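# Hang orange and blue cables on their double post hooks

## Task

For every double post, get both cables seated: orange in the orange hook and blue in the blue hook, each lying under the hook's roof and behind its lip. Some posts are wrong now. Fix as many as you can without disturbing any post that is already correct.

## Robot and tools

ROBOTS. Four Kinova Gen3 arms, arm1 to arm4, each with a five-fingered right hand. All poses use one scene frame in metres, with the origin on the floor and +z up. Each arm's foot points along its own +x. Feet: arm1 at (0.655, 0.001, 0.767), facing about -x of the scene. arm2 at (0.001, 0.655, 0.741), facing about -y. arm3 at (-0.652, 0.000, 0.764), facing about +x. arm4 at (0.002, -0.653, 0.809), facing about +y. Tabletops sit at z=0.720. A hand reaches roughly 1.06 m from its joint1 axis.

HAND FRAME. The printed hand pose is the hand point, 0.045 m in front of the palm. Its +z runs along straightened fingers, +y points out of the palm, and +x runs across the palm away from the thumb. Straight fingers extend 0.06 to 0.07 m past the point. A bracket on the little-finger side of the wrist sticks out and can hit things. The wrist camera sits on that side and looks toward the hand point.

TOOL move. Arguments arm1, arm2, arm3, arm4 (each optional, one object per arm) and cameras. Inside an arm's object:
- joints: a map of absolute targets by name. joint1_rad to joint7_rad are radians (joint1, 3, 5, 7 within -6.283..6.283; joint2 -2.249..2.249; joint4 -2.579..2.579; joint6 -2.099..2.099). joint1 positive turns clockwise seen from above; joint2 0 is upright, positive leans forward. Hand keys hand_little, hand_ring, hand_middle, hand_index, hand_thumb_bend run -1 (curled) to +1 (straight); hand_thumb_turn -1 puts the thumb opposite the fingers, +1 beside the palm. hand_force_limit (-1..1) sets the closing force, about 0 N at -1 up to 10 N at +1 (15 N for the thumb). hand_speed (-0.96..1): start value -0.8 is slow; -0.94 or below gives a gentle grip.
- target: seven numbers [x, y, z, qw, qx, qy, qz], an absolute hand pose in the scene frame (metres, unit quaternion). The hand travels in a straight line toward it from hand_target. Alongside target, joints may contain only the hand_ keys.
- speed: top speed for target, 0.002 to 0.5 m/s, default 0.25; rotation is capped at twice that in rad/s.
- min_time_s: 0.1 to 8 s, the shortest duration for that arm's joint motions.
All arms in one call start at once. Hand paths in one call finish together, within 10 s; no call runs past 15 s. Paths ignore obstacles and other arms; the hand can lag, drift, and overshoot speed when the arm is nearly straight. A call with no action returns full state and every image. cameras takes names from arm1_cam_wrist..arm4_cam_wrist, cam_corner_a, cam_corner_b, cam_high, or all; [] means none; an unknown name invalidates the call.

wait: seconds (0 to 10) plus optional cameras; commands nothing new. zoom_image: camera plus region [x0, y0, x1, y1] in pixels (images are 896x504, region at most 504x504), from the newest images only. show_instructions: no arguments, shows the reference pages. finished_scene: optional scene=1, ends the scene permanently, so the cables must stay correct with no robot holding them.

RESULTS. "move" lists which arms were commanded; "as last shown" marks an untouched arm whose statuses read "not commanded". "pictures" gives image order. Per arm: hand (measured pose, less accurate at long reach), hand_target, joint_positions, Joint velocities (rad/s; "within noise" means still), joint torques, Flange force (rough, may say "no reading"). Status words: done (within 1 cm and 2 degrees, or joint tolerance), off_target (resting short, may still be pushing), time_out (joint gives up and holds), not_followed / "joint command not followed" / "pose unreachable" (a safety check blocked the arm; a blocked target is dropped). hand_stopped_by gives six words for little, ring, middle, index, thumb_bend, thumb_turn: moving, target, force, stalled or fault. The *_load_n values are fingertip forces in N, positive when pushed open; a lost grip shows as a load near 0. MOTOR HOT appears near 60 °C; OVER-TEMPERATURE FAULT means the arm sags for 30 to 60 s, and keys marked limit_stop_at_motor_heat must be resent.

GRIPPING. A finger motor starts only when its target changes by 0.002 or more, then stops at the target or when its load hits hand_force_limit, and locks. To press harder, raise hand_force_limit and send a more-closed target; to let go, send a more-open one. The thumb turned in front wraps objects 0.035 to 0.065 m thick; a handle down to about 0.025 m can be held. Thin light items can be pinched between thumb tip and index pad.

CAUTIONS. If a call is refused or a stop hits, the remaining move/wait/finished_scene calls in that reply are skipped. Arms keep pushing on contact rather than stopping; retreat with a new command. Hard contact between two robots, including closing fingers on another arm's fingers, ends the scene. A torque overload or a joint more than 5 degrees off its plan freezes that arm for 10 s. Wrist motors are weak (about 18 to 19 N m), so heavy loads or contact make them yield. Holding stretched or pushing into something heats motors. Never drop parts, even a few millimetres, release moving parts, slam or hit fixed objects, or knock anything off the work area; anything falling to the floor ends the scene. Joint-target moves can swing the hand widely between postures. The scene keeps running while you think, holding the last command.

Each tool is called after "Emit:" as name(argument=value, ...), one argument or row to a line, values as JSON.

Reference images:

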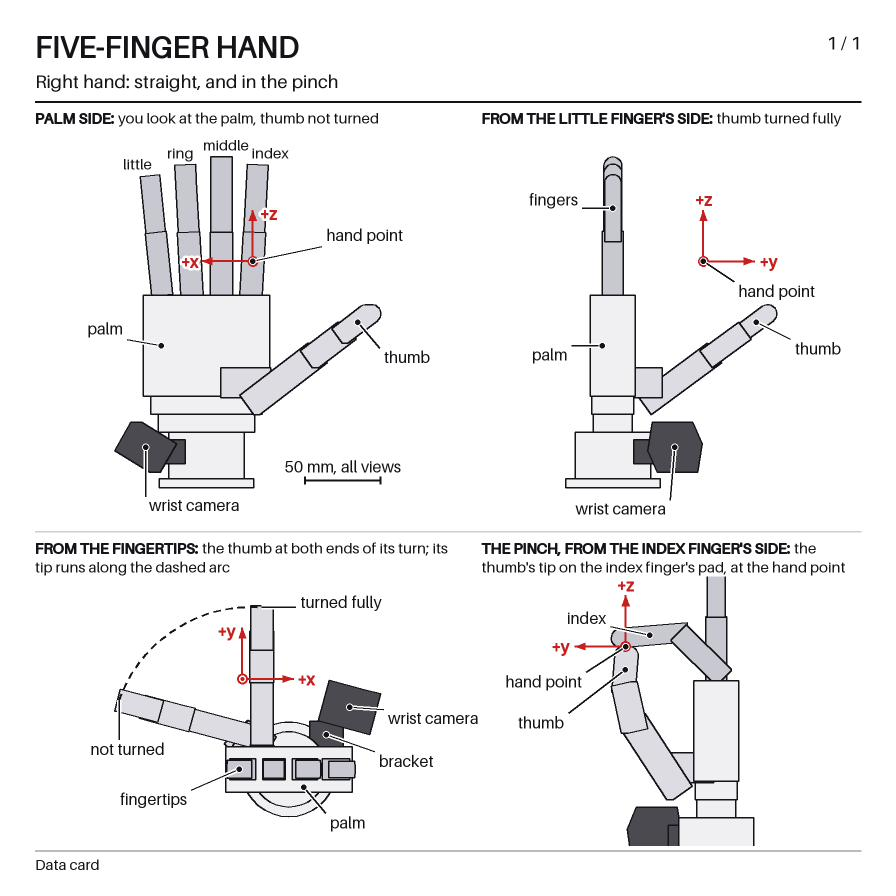

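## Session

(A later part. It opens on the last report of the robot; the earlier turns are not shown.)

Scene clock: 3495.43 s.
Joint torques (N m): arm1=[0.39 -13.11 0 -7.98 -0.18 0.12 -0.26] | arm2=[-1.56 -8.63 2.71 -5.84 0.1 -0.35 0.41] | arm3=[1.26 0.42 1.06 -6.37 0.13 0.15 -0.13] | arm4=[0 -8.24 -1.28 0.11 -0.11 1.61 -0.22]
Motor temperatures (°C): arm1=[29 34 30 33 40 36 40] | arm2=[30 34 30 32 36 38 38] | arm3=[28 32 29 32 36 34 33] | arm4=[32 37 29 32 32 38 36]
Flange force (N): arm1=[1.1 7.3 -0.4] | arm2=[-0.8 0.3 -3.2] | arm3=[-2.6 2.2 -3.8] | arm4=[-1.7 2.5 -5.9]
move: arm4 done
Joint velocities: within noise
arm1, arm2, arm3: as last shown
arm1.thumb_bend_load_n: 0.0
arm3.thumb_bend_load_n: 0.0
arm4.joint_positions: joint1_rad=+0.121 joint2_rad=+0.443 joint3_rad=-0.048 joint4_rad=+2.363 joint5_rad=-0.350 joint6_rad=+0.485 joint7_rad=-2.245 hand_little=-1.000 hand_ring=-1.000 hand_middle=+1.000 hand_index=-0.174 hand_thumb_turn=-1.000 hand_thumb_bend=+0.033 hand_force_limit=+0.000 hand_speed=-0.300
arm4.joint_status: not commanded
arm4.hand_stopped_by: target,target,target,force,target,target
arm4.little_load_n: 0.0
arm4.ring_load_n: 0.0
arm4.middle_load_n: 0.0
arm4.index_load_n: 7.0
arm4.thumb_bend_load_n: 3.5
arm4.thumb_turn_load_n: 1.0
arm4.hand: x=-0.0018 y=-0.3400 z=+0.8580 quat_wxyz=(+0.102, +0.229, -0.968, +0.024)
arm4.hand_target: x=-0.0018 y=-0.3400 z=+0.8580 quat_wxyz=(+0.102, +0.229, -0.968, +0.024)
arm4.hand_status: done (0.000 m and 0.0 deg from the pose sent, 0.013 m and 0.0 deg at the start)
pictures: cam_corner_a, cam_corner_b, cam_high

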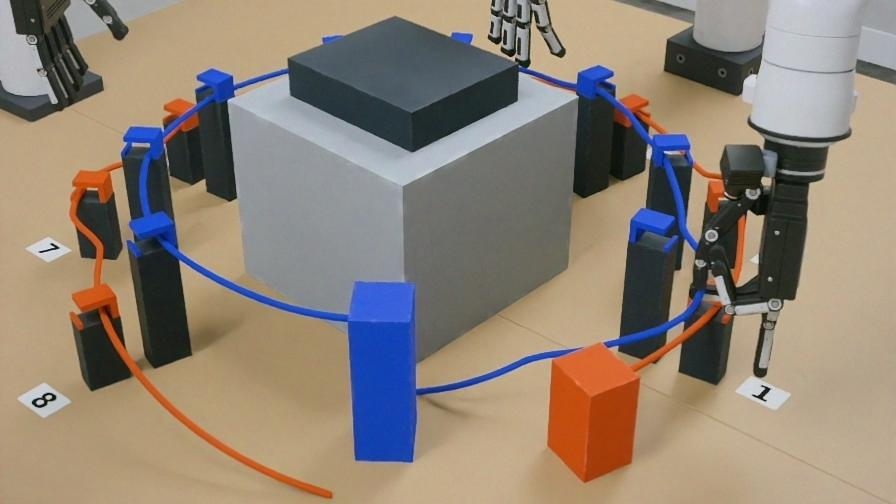

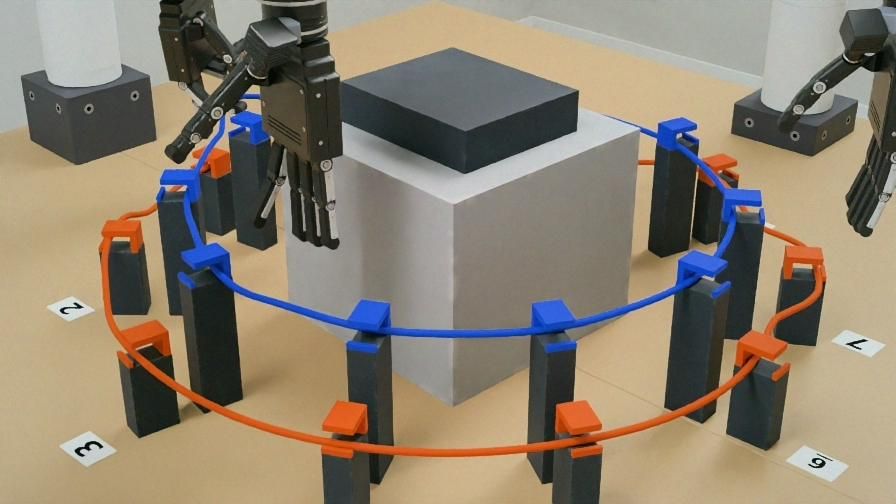

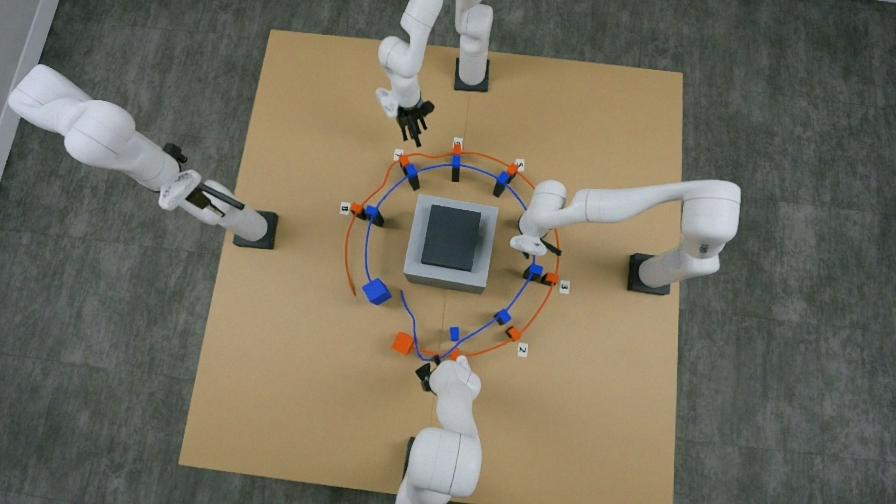

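Emit:
move(
  arm4={"target": [-0.0143, -0.3226, 0.856, 0.1017, 0.2287, -0.9678, 0.0240], "speed": 0.05},
  cameras=["cam_high", "cam_corner_a", "cam_corner_b", "arm4_cam_wrist"],
)

Emit:
zoom_image(
  camera="cam_corner_a",
  region=[600, 180, 760, 320],
)

Emit:
zoom_image(
  camera="cam_high",
  region=[380, 270, 540, 390],
)

Emit:
zoom_image(
  camera="cam_corner_b",
  region=[140, 80, 300, 220],
)

Scene clock: 3518.30 s.
Joint torques (N m): arm1=[0.38 -13.1 0.18 -8.01 -0.22 0.14 -0.28] | arm2=[-1.52 -8.64 2.6 -5.82 0.13 -0.36 0.37] | arm3=[1.28 0.42 1.19 -6.38 0.17 0.17 -0.07] | arm4=[0.1 -9.02 -1.18 -0.91 -0.19 1.17 -0.27]
Motor temperatures (°C): arm1=[29 34 30 33 40 36 40] | arm2=[30 34 30 32 36 38 38] | arm3=[28 32 29 32 36 34 33] | arm4=[32 37 29 32 32 38 36]
Flange force (N): arm1=[1.1 7.4 -0.3] | arm2=[-1.0 0.3 -3.3] | arm3=[-2.5 2.9 -3.7] | arm4=[-0.6 1.4 -5.6]
move: arm4 done
Joint velocities: within noise
arm1, arm2, arm3: as last shown
arm3.ring_load_n: -0.5
arm4.joint_positions: joint1_rad=+0.072 joint2_rad=+0.467 joint3_rad=-0.047 joint4_rad=+2.319 joint5_rad=-0.353 joint6_rad=+0.497 joint7_rad=-2.293 hand_little=-1.000 hand_ring=-1.000 hand_middle=+1.000 hand_index=-0.174 hand_thumb_turn=-1.000 hand_thumb_bend=+0.033 hand_force_limit=+0.000 hand_speed=-0.300
arm4.joint_status: not commanded
arm4.hand_stopped_by: target,target,target,force,target,target
arm4.little_load_n: 0.0
arm4.ring_load_n: 0.0
arm4.middle_load_n: 0.0
arm4.index_load_n: 7.0
arm4.thumb_bend_load_n: 3.5
arm4.thumb_turn_load_n: 1.0
arm4.hand: x=-0.0143 y=-0.3226 z=+0.8560 quat_wxyz=(+0.102, +0.229, -0.968, +0.024)
arm4.hand_target: x=-0.0143 y=-0.3226 z=+0.8560 quat_wxyz=(+0.102, +0.229, -0.968, +0.024)
arm4.hand_status: done (0.000 m and 0.0 deg from the pose sent, 0.022 m and 0.0 deg at the start)
pictures: arm4_cam_wrist, cam_corner_a, cam_corner_b, cam_high

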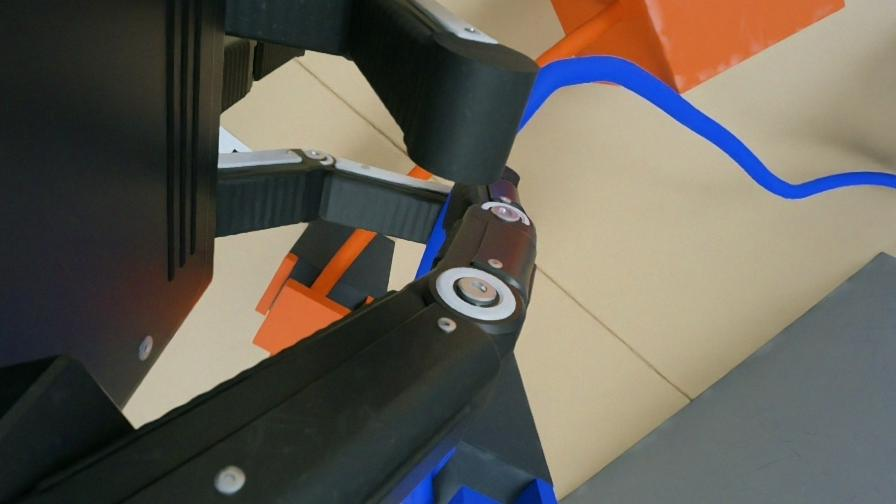

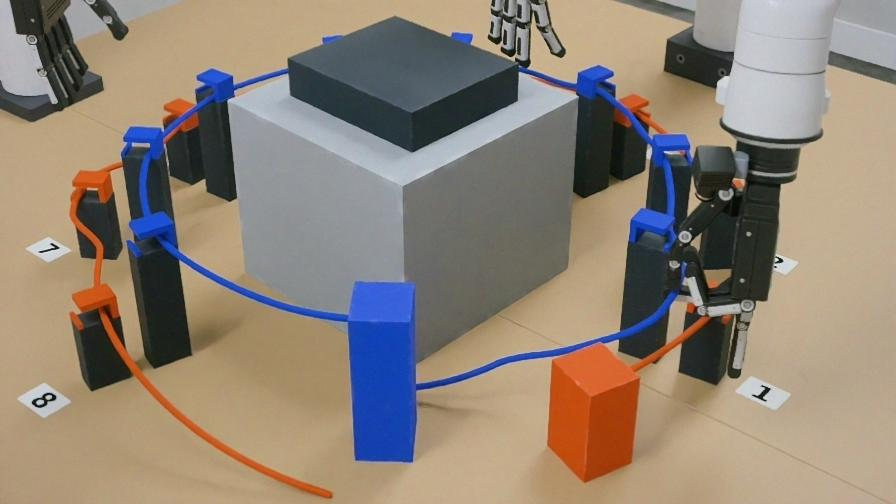

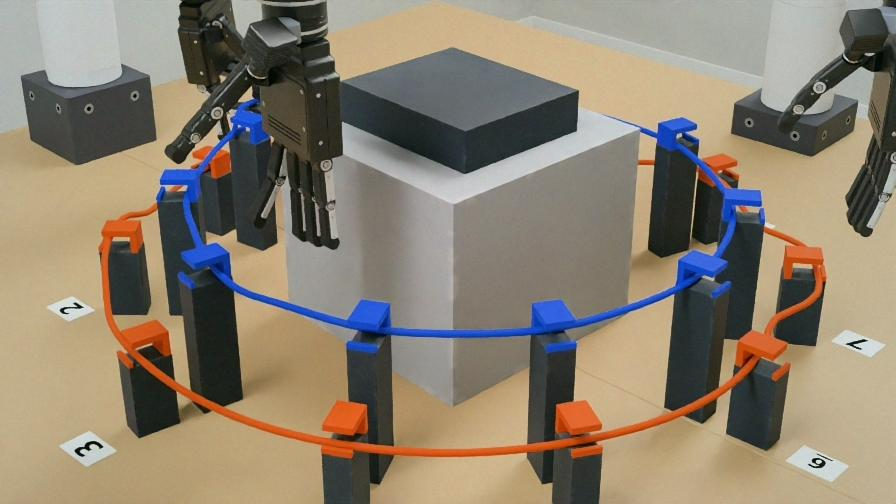

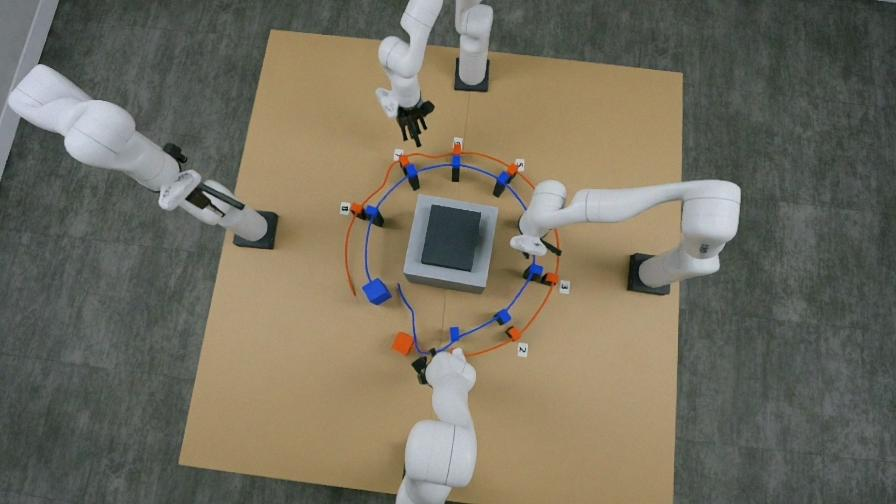

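Scaled by 3.150 from the camera's image (finer frame: 1280x720).

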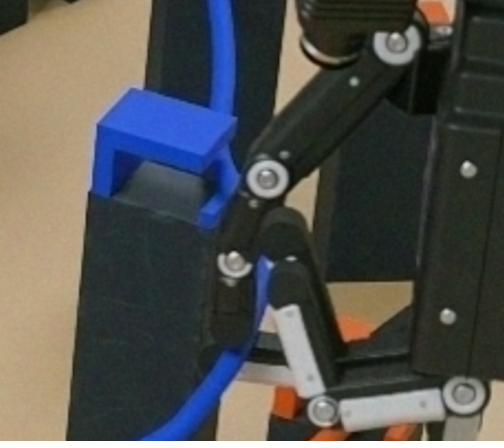

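Scaled by 3.150 from the camera's image (finer frame: 1280x720).

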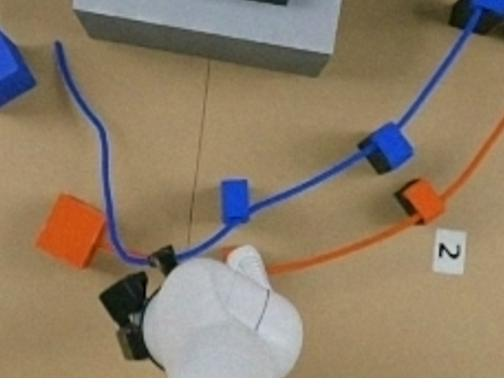

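Scaled by 3.150 from the camera's image (finer frame: 1280x720).

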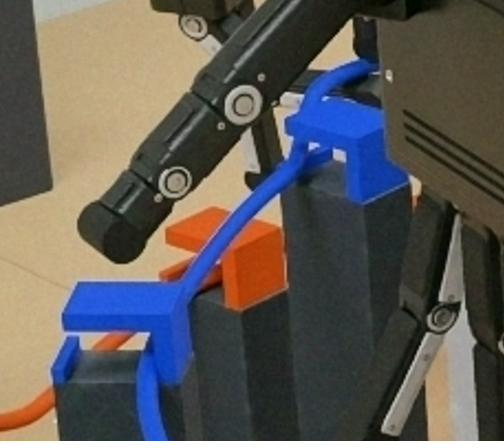

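Emit:
zoom_image(
  camera="cam_corner_a",
  region=[640, 195, 700, 265],
)

Emit:
zoom_image(
  camera="cam_corner_b",
  region=[210, 85, 290, 155],
)

Emit:
zoom_image(
  camera="cam_high",
  region=[430, 310, 480, 360],
)

Emit:
zoom_image(
  camera="arm4_cam_wrist",
  region=[360, 404, 600, 504],
)

Scaled by 7.200 from the camera's image (finer frame: 1280x720).

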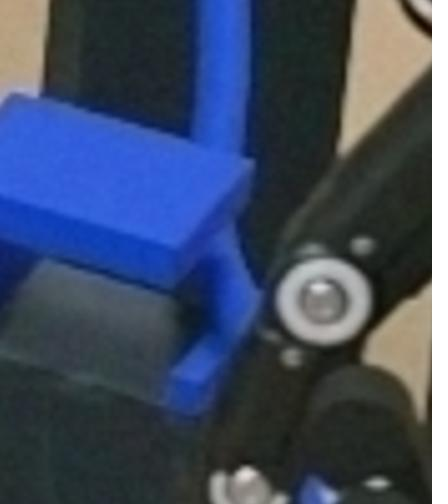

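Scaled by 6.300 from the camera's image (finer frame: 1280x720).

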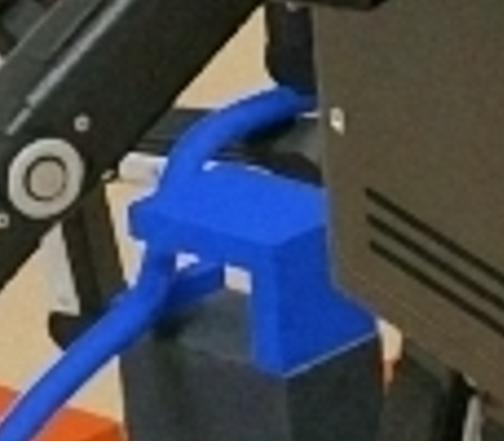

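Scaled by 10.080 from the camera's image (finer frame: 1280x720).

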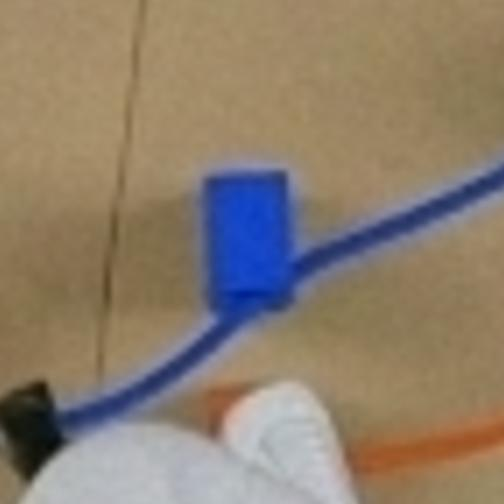

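Scaled by 2.100 from the camera's image (finer frame: 1280x720).

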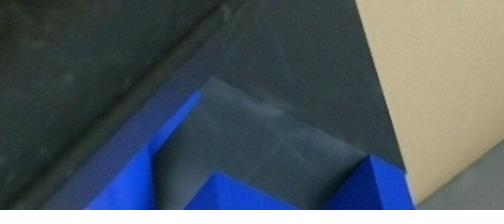

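Emit:
move(
  arm4={"target": [-0.0200, -0.3134, 0.857, 0.1017, 0.2287, -0.9678, 0.0240], "speed": 0.04},
  cameras=["cam_high", "cam_corner_a", "cam_corner_b", "arm4_cam_wrist"],
)

Emit:
zoom_image(
  camera="cam_corner_a",
  region=[630, 190, 710, 280],
)

Emit:
zoom_image(
  camera="cam_corner_b",
  region=[210, 85, 290, 155],
)

Emit:
zoom_image(
  camera="cam_high",
  region=[400, 290, 520, 380],
)

Scene clock: 3549.27 s.
Joint torques (N m): arm1=[0.37 -13.09 0.1 -8.03 -0.21 0.08 -0.31] | arm2=[-1.56 -8.55 2.6 -5.88 0.17 -0.38 0.44] | arm3=[1.3 0.47 1.09 -6.34 0.12 0.15 -0.06] | arm4=[0.19 -9.43 -1.08 -1.2 -0.16 1.01 -0.28]
Motor temperatures (°C): arm1=[29 34 30 33 40 36 40] | arm2=[30 34 30 32 36 38 38] | arm3=[28 32 29 32 36 34 33] | arm4=[32 36 29 32 32 38 36]
Flange force (N): arm1=[1.2 7.4 -0.4] | arm2=[-0.6 0.2 -3.4] | arm3=[-2.5 2.5 -3.9] | arm4=[-0.4 1.5 -5.3]
move: arm4 done
Joint velocities: within noise
arm1.joint_positions: joint1_rad=-0.189 joint2_rad=+0.435 joint3_rad=+0.216 joint4_rad=+1.692 joint5_rad=-0.107 joint6_rad=+1.027 joint7_rad=-0.098 hand_little=+1.000 hand_ring=+1.000 hand_middle=+1.000 hand_index=+0.600 hand_thumb_turn=-1.000 hand_thumb_bend=+1.000 hand_force_limit=+0.000 hand_speed=+0.200
arm1.joint_status: not commanded
arm1.hand_stopped_by: target,target,target,target,target,target
arm1.little_load_n: 0.0
arm1.ring_load_n: 0.0
arm1.middle_load_n: 0.0
arm1.index_load_n: 0.0
arm1.thumb_bend_load_n: 0.0
arm1.thumb_turn_load_n: 0.0
arm1.hand: x=+0.2641 y=-0.0172 z=+0.9500 quat_wxyz=(+0.000, +0.773, +0.634, +0.000)
arm1.hand_target: x=+0.2641 y=-0.0172 z=+0.9500 quat_wxyz=(+0.000, +0.773, +0.634, +0.000)
arm1.hand_status: not commanded
arm2.joint_positions: joint1_rad=+0.157 joint2_rad=+0.183 joint3_rad=+0.373 joint4_rad=+1.984 joint5_rad=-0.078 joint6_rad=+0.973 joint7_rad=-2.025 hand_little=+0.800 hand_ring=+0.800 hand_middle=+0.800 hand_index=+0.800 hand_thumb_turn=-1.000 hand_thumb_bend=+0.600 hand_force_limit=+0.300 hand_speed=-0.300
arm2.joint_status: not commanded
arm2.hand_stopped_by: target,target,target,target,target,target
arm2.little_load_n: 0.0
arm2.ring_load_n: 0.0
arm2.middle_load_n: 0.0
arm2.index_load_n: 0.0
arm2.thumb_bend_load_n: 0.0
arm2.thumb_turn_load_n: 0.0
arm2.hand: x=-0.1559 y=+0.2840 z=+0.9400 quat_wxyz=(+0.000, -0.955, -0.296, +0.000)
arm2.hand_target: x=-0.1559 y=+0.2840 z=+0.9400 quat_wxyz=(+0.000, -0.955, -0.296, +0.000)
arm2.hand_status: not commanded
arm3.joint_positions: joint1_rad=+0.513 joint2_rad=-0.471 joint3_rad=-0.059 joint4_rad=+1.558 joint5_rad=-0.014 joint6_rad=+2.038 joint7_rad=-1.722 hand_little=+1.000 hand_ring=+1.000 hand_middle=+1.000 hand_index=+1.000 hand_thumb_turn=+1.000 hand_thumb_bend=+1.000 hand_force_limit=+0.000 hand_speed=-0.800
arm3.joint_status: not commanded
arm3.hand_stopped_by: target,target,target,target,target,target
arm3.little_load_n: 0.0
arm3.ring_load_n: 0.0
arm3.middle_load_n: 0.0
arm3.index_load_n: 0.0
arm3.thumb_bend_load_n: -0.5
arm3.thumb_turn_load_n: 0.0
arm3.hand: x=-0.5100 y=-0.0138 z=+1.2460 quat_wxyz=(-0.002, -0.283, -0.959, +0.015)
arm3.hand_target: x=-0.5100 y=-0.0138 z=+1.2460 quat_wxyz=(-0.002, -0.283, -0.959, +0.015)
arm3.hand_status: not commanded
arm4.joint_positions: joint1_rad=+0.047 joint2_rad=+0.473 joint3_rad=-0.042 joint4_rad=+2.293 joint5_rad=-0.351 joint6_rad=+0.514 joint7_rad=-2.317 hand_little=-1.000 hand_ring=-1.000 hand_middle=+1.000 hand_index=-0.174 hand_thumb_turn=-1.000 hand_thumb_bend=+0.033 hand_force_limit=+0.000 hand_speed=-0.300
arm4.joint_status: not commanded
arm4.hand_stopped_by: target,target,target,force,target,target
arm4.little_load_n: 0.0
arm4.ring_load_n: 0.0
arm4.middle_load_n: 0.0
arm4.index_load_n: 7.5
arm4.thumb_bend_load_n: 3.0
arm4.thumb_turn_load_n: 1.0
arm4.hand: x=-0.0200 y=-0.3134 z=+0.8570 quat_wxyz=(+0.102, +0.229, -0.968, +0.024)
arm4.hand_target: x=-0.0200 y=-0.3134 z=+0.8570 quat_wxyz=(+0.102, +0.229, -0.968, +0.024)
arm4.hand_status: done (0.000 m and 0.0 deg from the pose sent, 0.011 m and 0.0 deg at the start)
pictures: arm4_cam_wrist, cam_corner_a, cam_corner_b, cam_high

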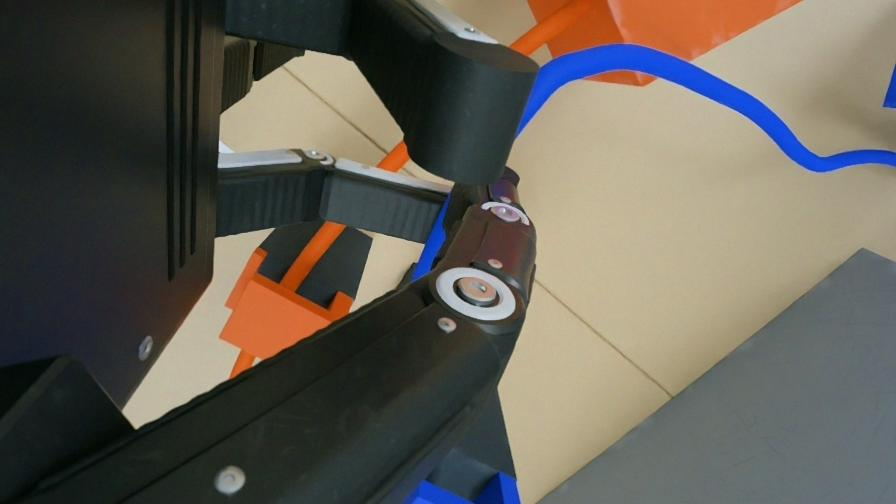

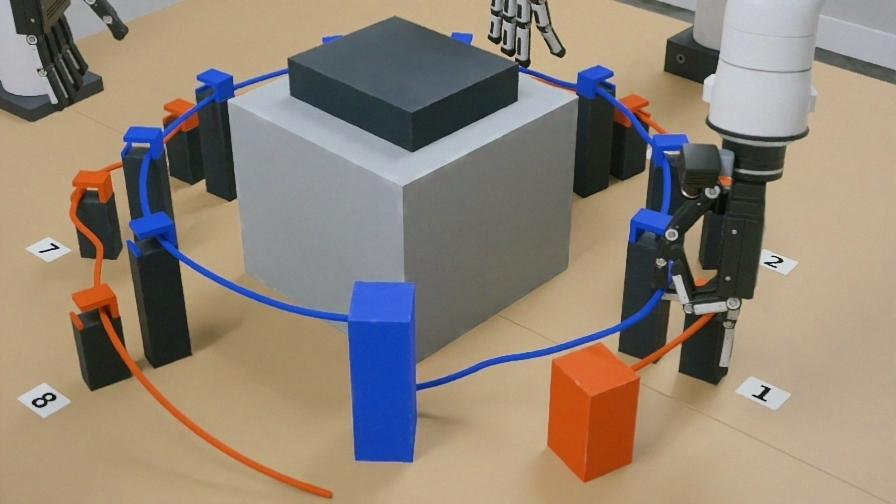

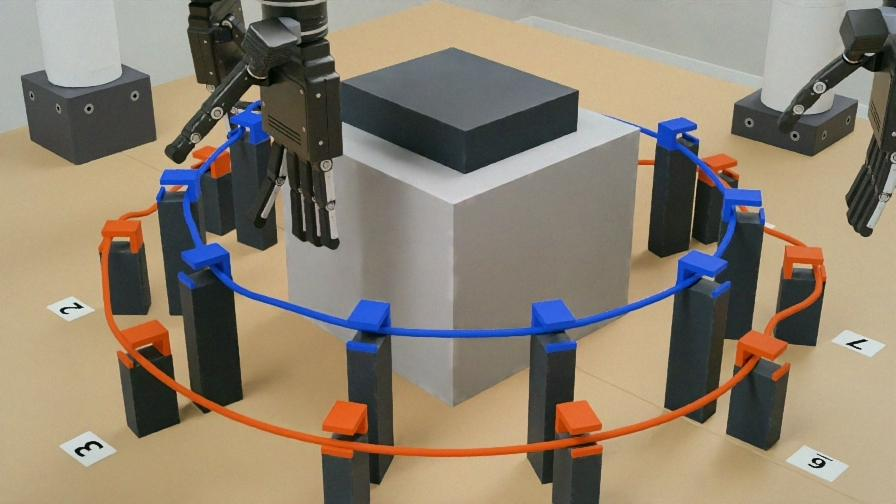

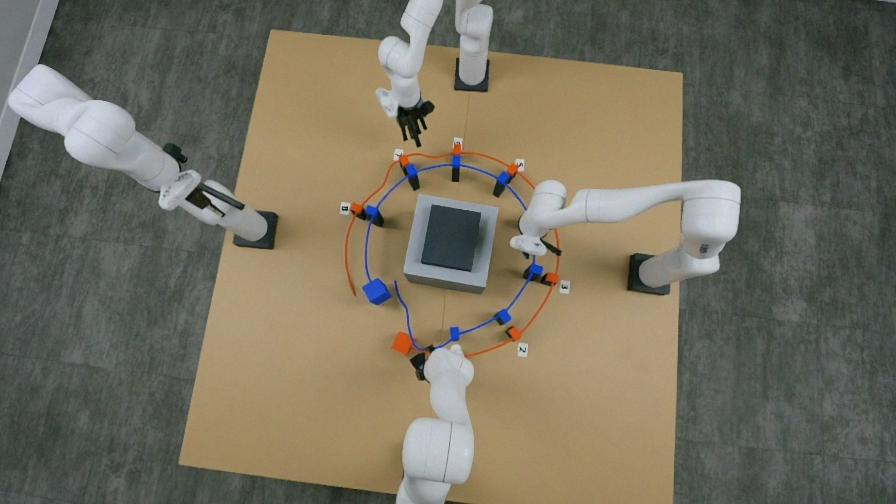

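Scaled by 5.600 from the camera's image (finer frame: 1280x720).

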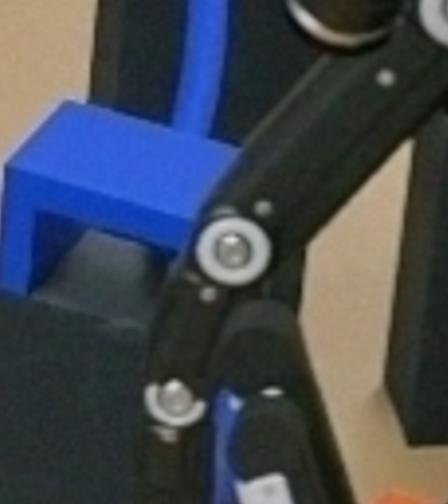

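Scaled by 6.300 from the camera's image (finer frame: 1280x720).

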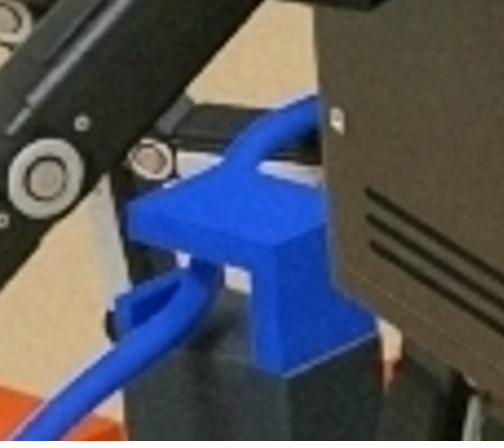

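Scaled by 4.200 from the camera's image (finer frame: 1280x720).

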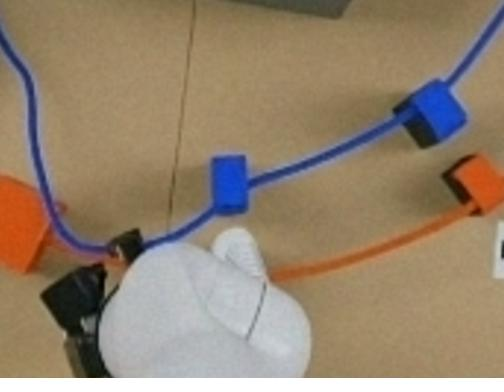

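Emit:
move(
  arm4={"target": [-0.0287, -0.2884, 0.856, 0.1017, 0.2287, -0.9678, 0.0240], "speed": 0.05},
  cameras=["cam_high", "cam_corner_a", "cam_corner_b", "arm4_cam_wrist"],
)

Emit:
zoom_image(
  camera="cam_corner_a",
  region=[600, 120, 760, 320],
)

Emit:
zoom_image(
  camera="cam_corner_b",
  region=[140, 85, 290, 225],
)

Emit:
zoom_image(
  camera="cam_high",
  region=[380, 280, 540, 380],
)

Scene clock: 3581.57 s.
Joint torques (N m): arm1=[0.28 -13.09 0.01 -7.97 -0.27 0.1 -0.27] | arm2=[-1.44 -8.61 2.65 -5.83 0.1 -0.4 0.41] | arm3=[1.24 0.39 1.14 -6.33 0.11 0.14 -0.1] | arm4=[0.5 -10.53 -0.61 -2.32 -0.17 0.51 -0.31]
Motor temperatures (°C): arm1=[29 34 30 33 40 36 40] | arm2=[30 34 30 32 36 38 38] | arm3=[28 32 29 32 36 34 33] | arm4=[32 36 29 32 32 38 36]
Flange force (N): arm1=[1.3 7.2 -0.5] | arm2=[-0.7 0.5 -3.5] | arm3=[-2.6 2.6 -4.0] | arm4=[1.0 0.6 -4.7]
move: arm4 done
Joint velocities: within noise
arm1, arm2, arm3: as last shown
arm2.ring_load_n: -0.5
arm3.ring_load_n: -0.5
arm3.thumb_bend_load_n: 0.0
arm4.joint_positions: joint1_rad=+0.009 joint2_rad=+0.505 joint3_rad=-0.031 joint4_rad=+2.220 joint5_rad=-0.344 joint6_rad=+0.550 joint7_rad=-2.358 hand_little=-1.000 hand_ring=-1.000 hand_middle=+1.000 hand_index=-0.174 hand_thumb_turn=-1.000 hand_thumb_bend=+0.033 hand_force_limit=+0.000 hand_speed=-0.300
arm4.joint_status: not commanded
arm4.hand_stopped_by: target,target,target,force,target,target
arm4.little_load_n: 0.0
arm4.ring_load_n: 0.0
arm4.middle_load_n: 0.0
arm4.index_load_n: 7.5
arm4.thumb_bend_load_n: 2.5
arm4.thumb_turn_load_n: 0.5
arm4.hand: x=-0.0287 y=-0.2884 z=+0.8560 quat_wxyz=(+0.102, +0.229, -0.968, +0.024)
arm4.hand_target: x=-0.0287 y=-0.2884 z=+0.8560 quat_wxyz=(+0.102, +0.229, -0.968, +0.024)
arm4.hand_status: done (0.000 m and 0.0 deg from the pose sent, 0.026 m and 0.0 deg at the start)
pictures: arm4_cam_wrist, cam_corner_a, cam_corner_b, cam_high

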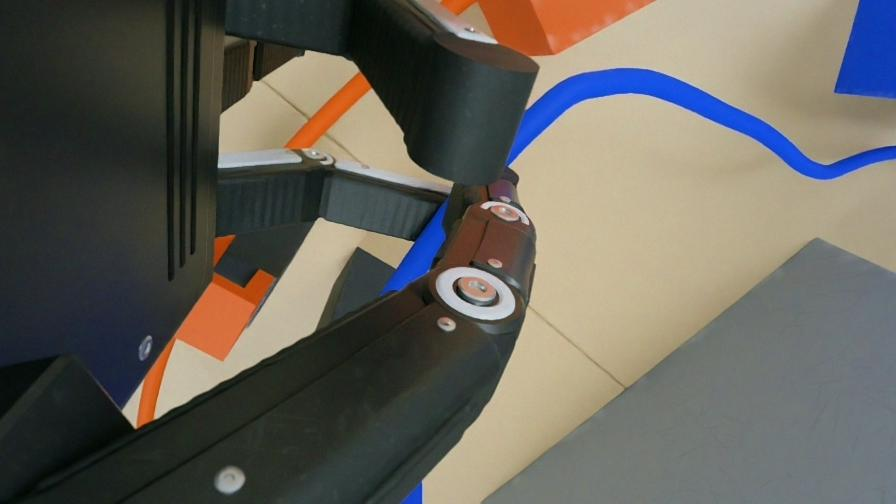

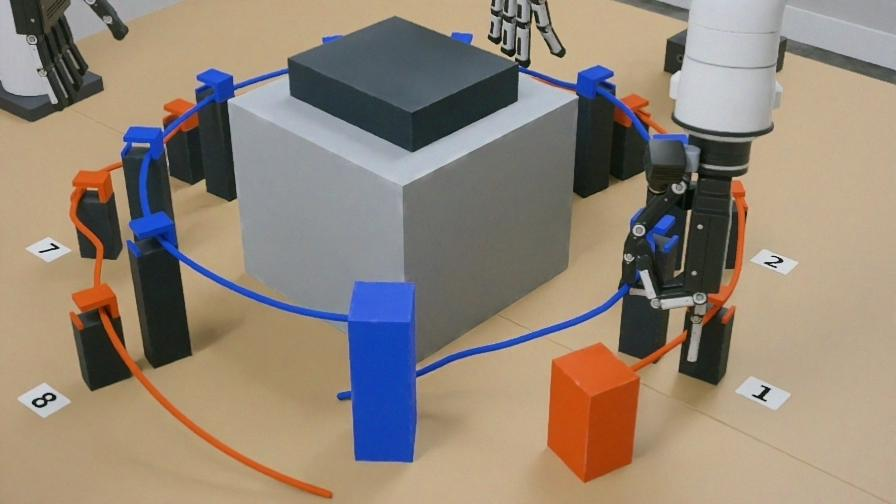

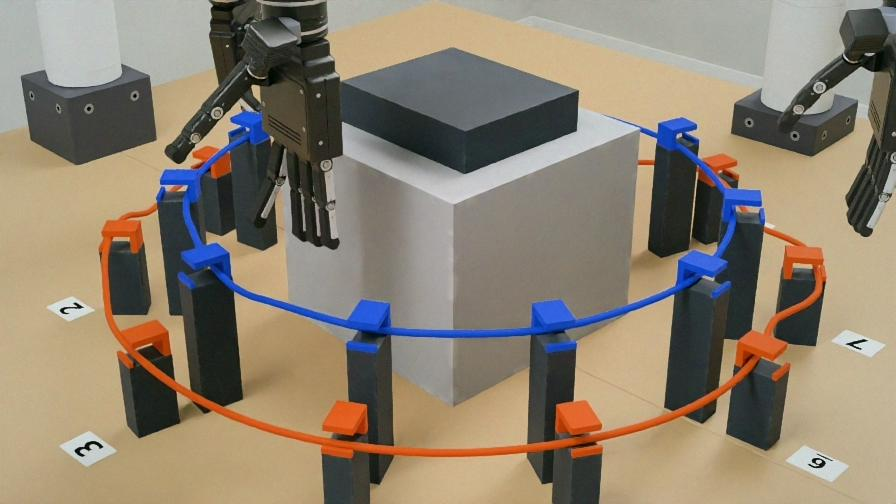

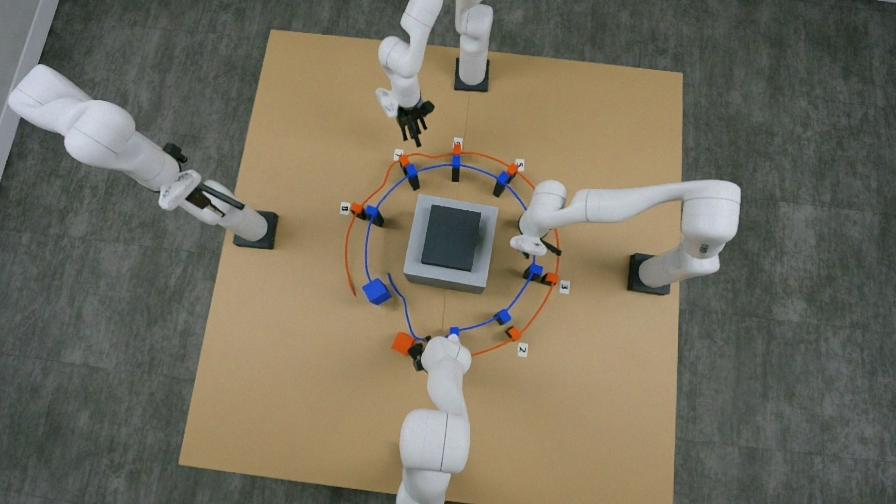

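Scaled by 2.520 from the camera's image (finer frame: 1280x720).

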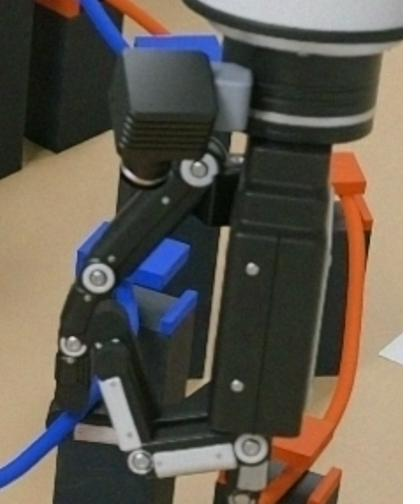

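Scaled by 3.360 from the camera's image (finer frame: 1280x720).

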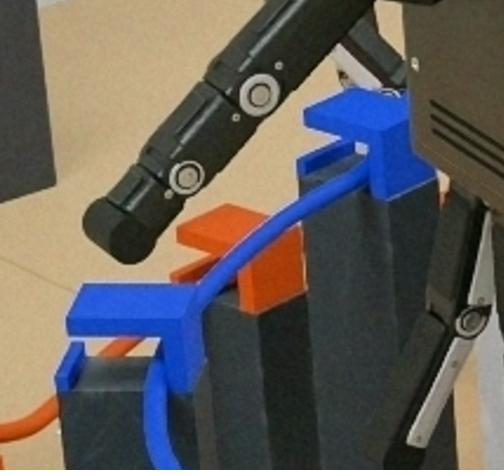

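Scaled by 3.150 from the camera's image (finer frame: 1280x720).

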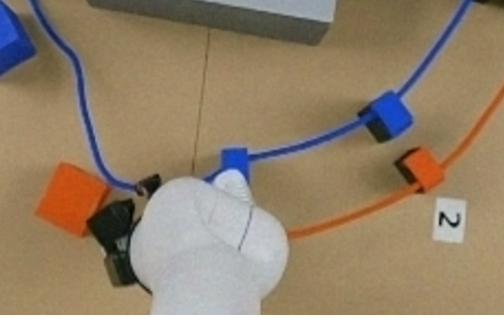

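Emit:
move(
  arm4={"joints": {"hand_middle": 0.3}},
  cameras=["cam_corner_a", "arm4_cam_wrist"],
)

Emit:
zoom_image(
  camera="cam_corner_a",
  region=[560, 180, 760, 400],
)

Scene clock: 3610.87 s.
Joint torques (N m): arm1=[0.41 -13.1 0.03 -8.04 -0.22 0.15 -0.25] | arm2=[-1.58 -8.5 2.61 -5.81 0.11 -0.41 0.41] | arm3=[1.22 0.39 1.15 -6.46 0.12 0.14 -0.11] | arm4=[0.56 -10.56 -0.52 -2.32 -0.19 0.5 -0.35]
Motor temperatures (°C): arm1=[29 34 30 33 40 36 40] | arm2=[30 34 30 32 36 38 38] | arm3=[28 32 29 32 36 34 33] | arm4=[32 36 29 32 32 38 36]
Flange force (N): arm1=[1.0 7.6 -0.3] | arm2=[-0.8 0.1 -3.7] | arm3=[-2.5 2.6 -3.5] | arm4=[1.1 0.6 -4.5]
move: arm4 done
Joint velocities: within noise
arm1, arm2, arm3: as last shown
arm2.ring_load_n: 0.0
arm3.ring_load_n: 0.0
arm4.joint_positions: joint1_rad=+0.009 joint2_rad=+0.505 joint3_rad=-0.031 joint4_rad=+2.219 joint5_rad=-0.343 joint6_rad=+0.550 joint7_rad=-2.358 hand_little=-1.000 hand_ring=-1.000 hand_middle=+0.300 hand_index=-0.174 hand_thumb_turn=-1.000 hand_thumb_bend=+0.033 hand_force_limit=+0.000 hand_speed=-0.300
arm4.joint_status: all done
arm4.hand_stopped_by: target,target,target,force,target,target
arm4.little_load_n: 0.0
arm4.ring_load_n: 0.0
arm4.middle_load_n: 0.0
arm4.index_load_n: 7.5
arm4.thumb_bend_load_n: 2.5
arm4.thumb_turn_load_n: 0.5
arm4.hand: x=-0.0287 y=-0.2884 z=+0.8560 quat_wxyz=(+0.102, +0.229, -0.968, +0.024)
arm4.hand_target: x=-0.0287 y=-0.2884 z=+0.8560 quat_wxyz=(+0.102, +0.229, -0.968, +0.024)
arm4.hand_status: not commanded
pictures: arm4_cam_wrist, cam_corner_a

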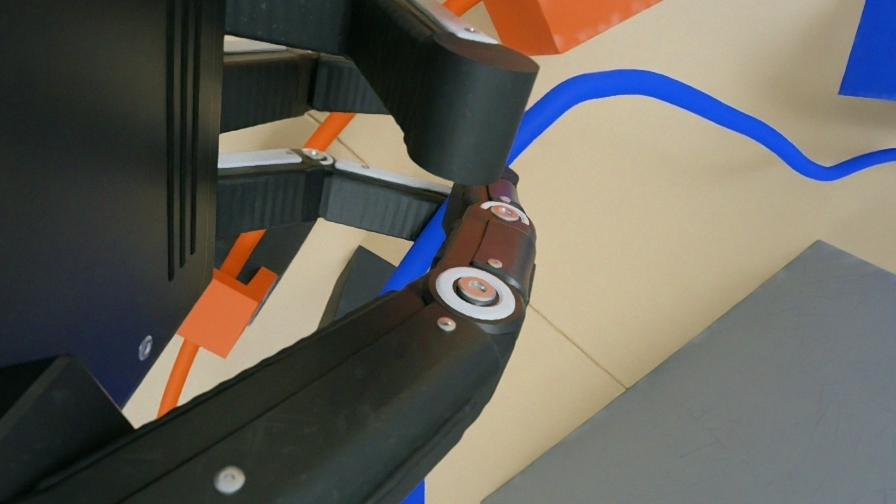

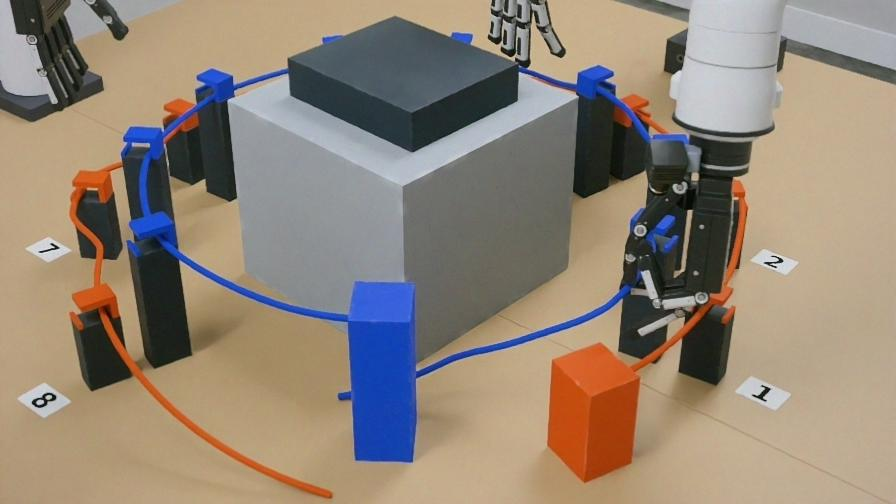

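Scaled by 2.291 from the camera's image (finer frame: 1280x720).

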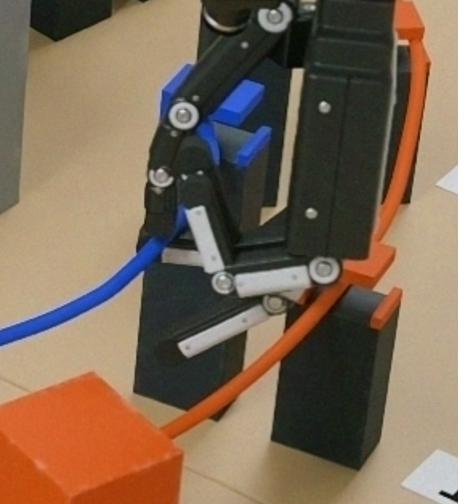

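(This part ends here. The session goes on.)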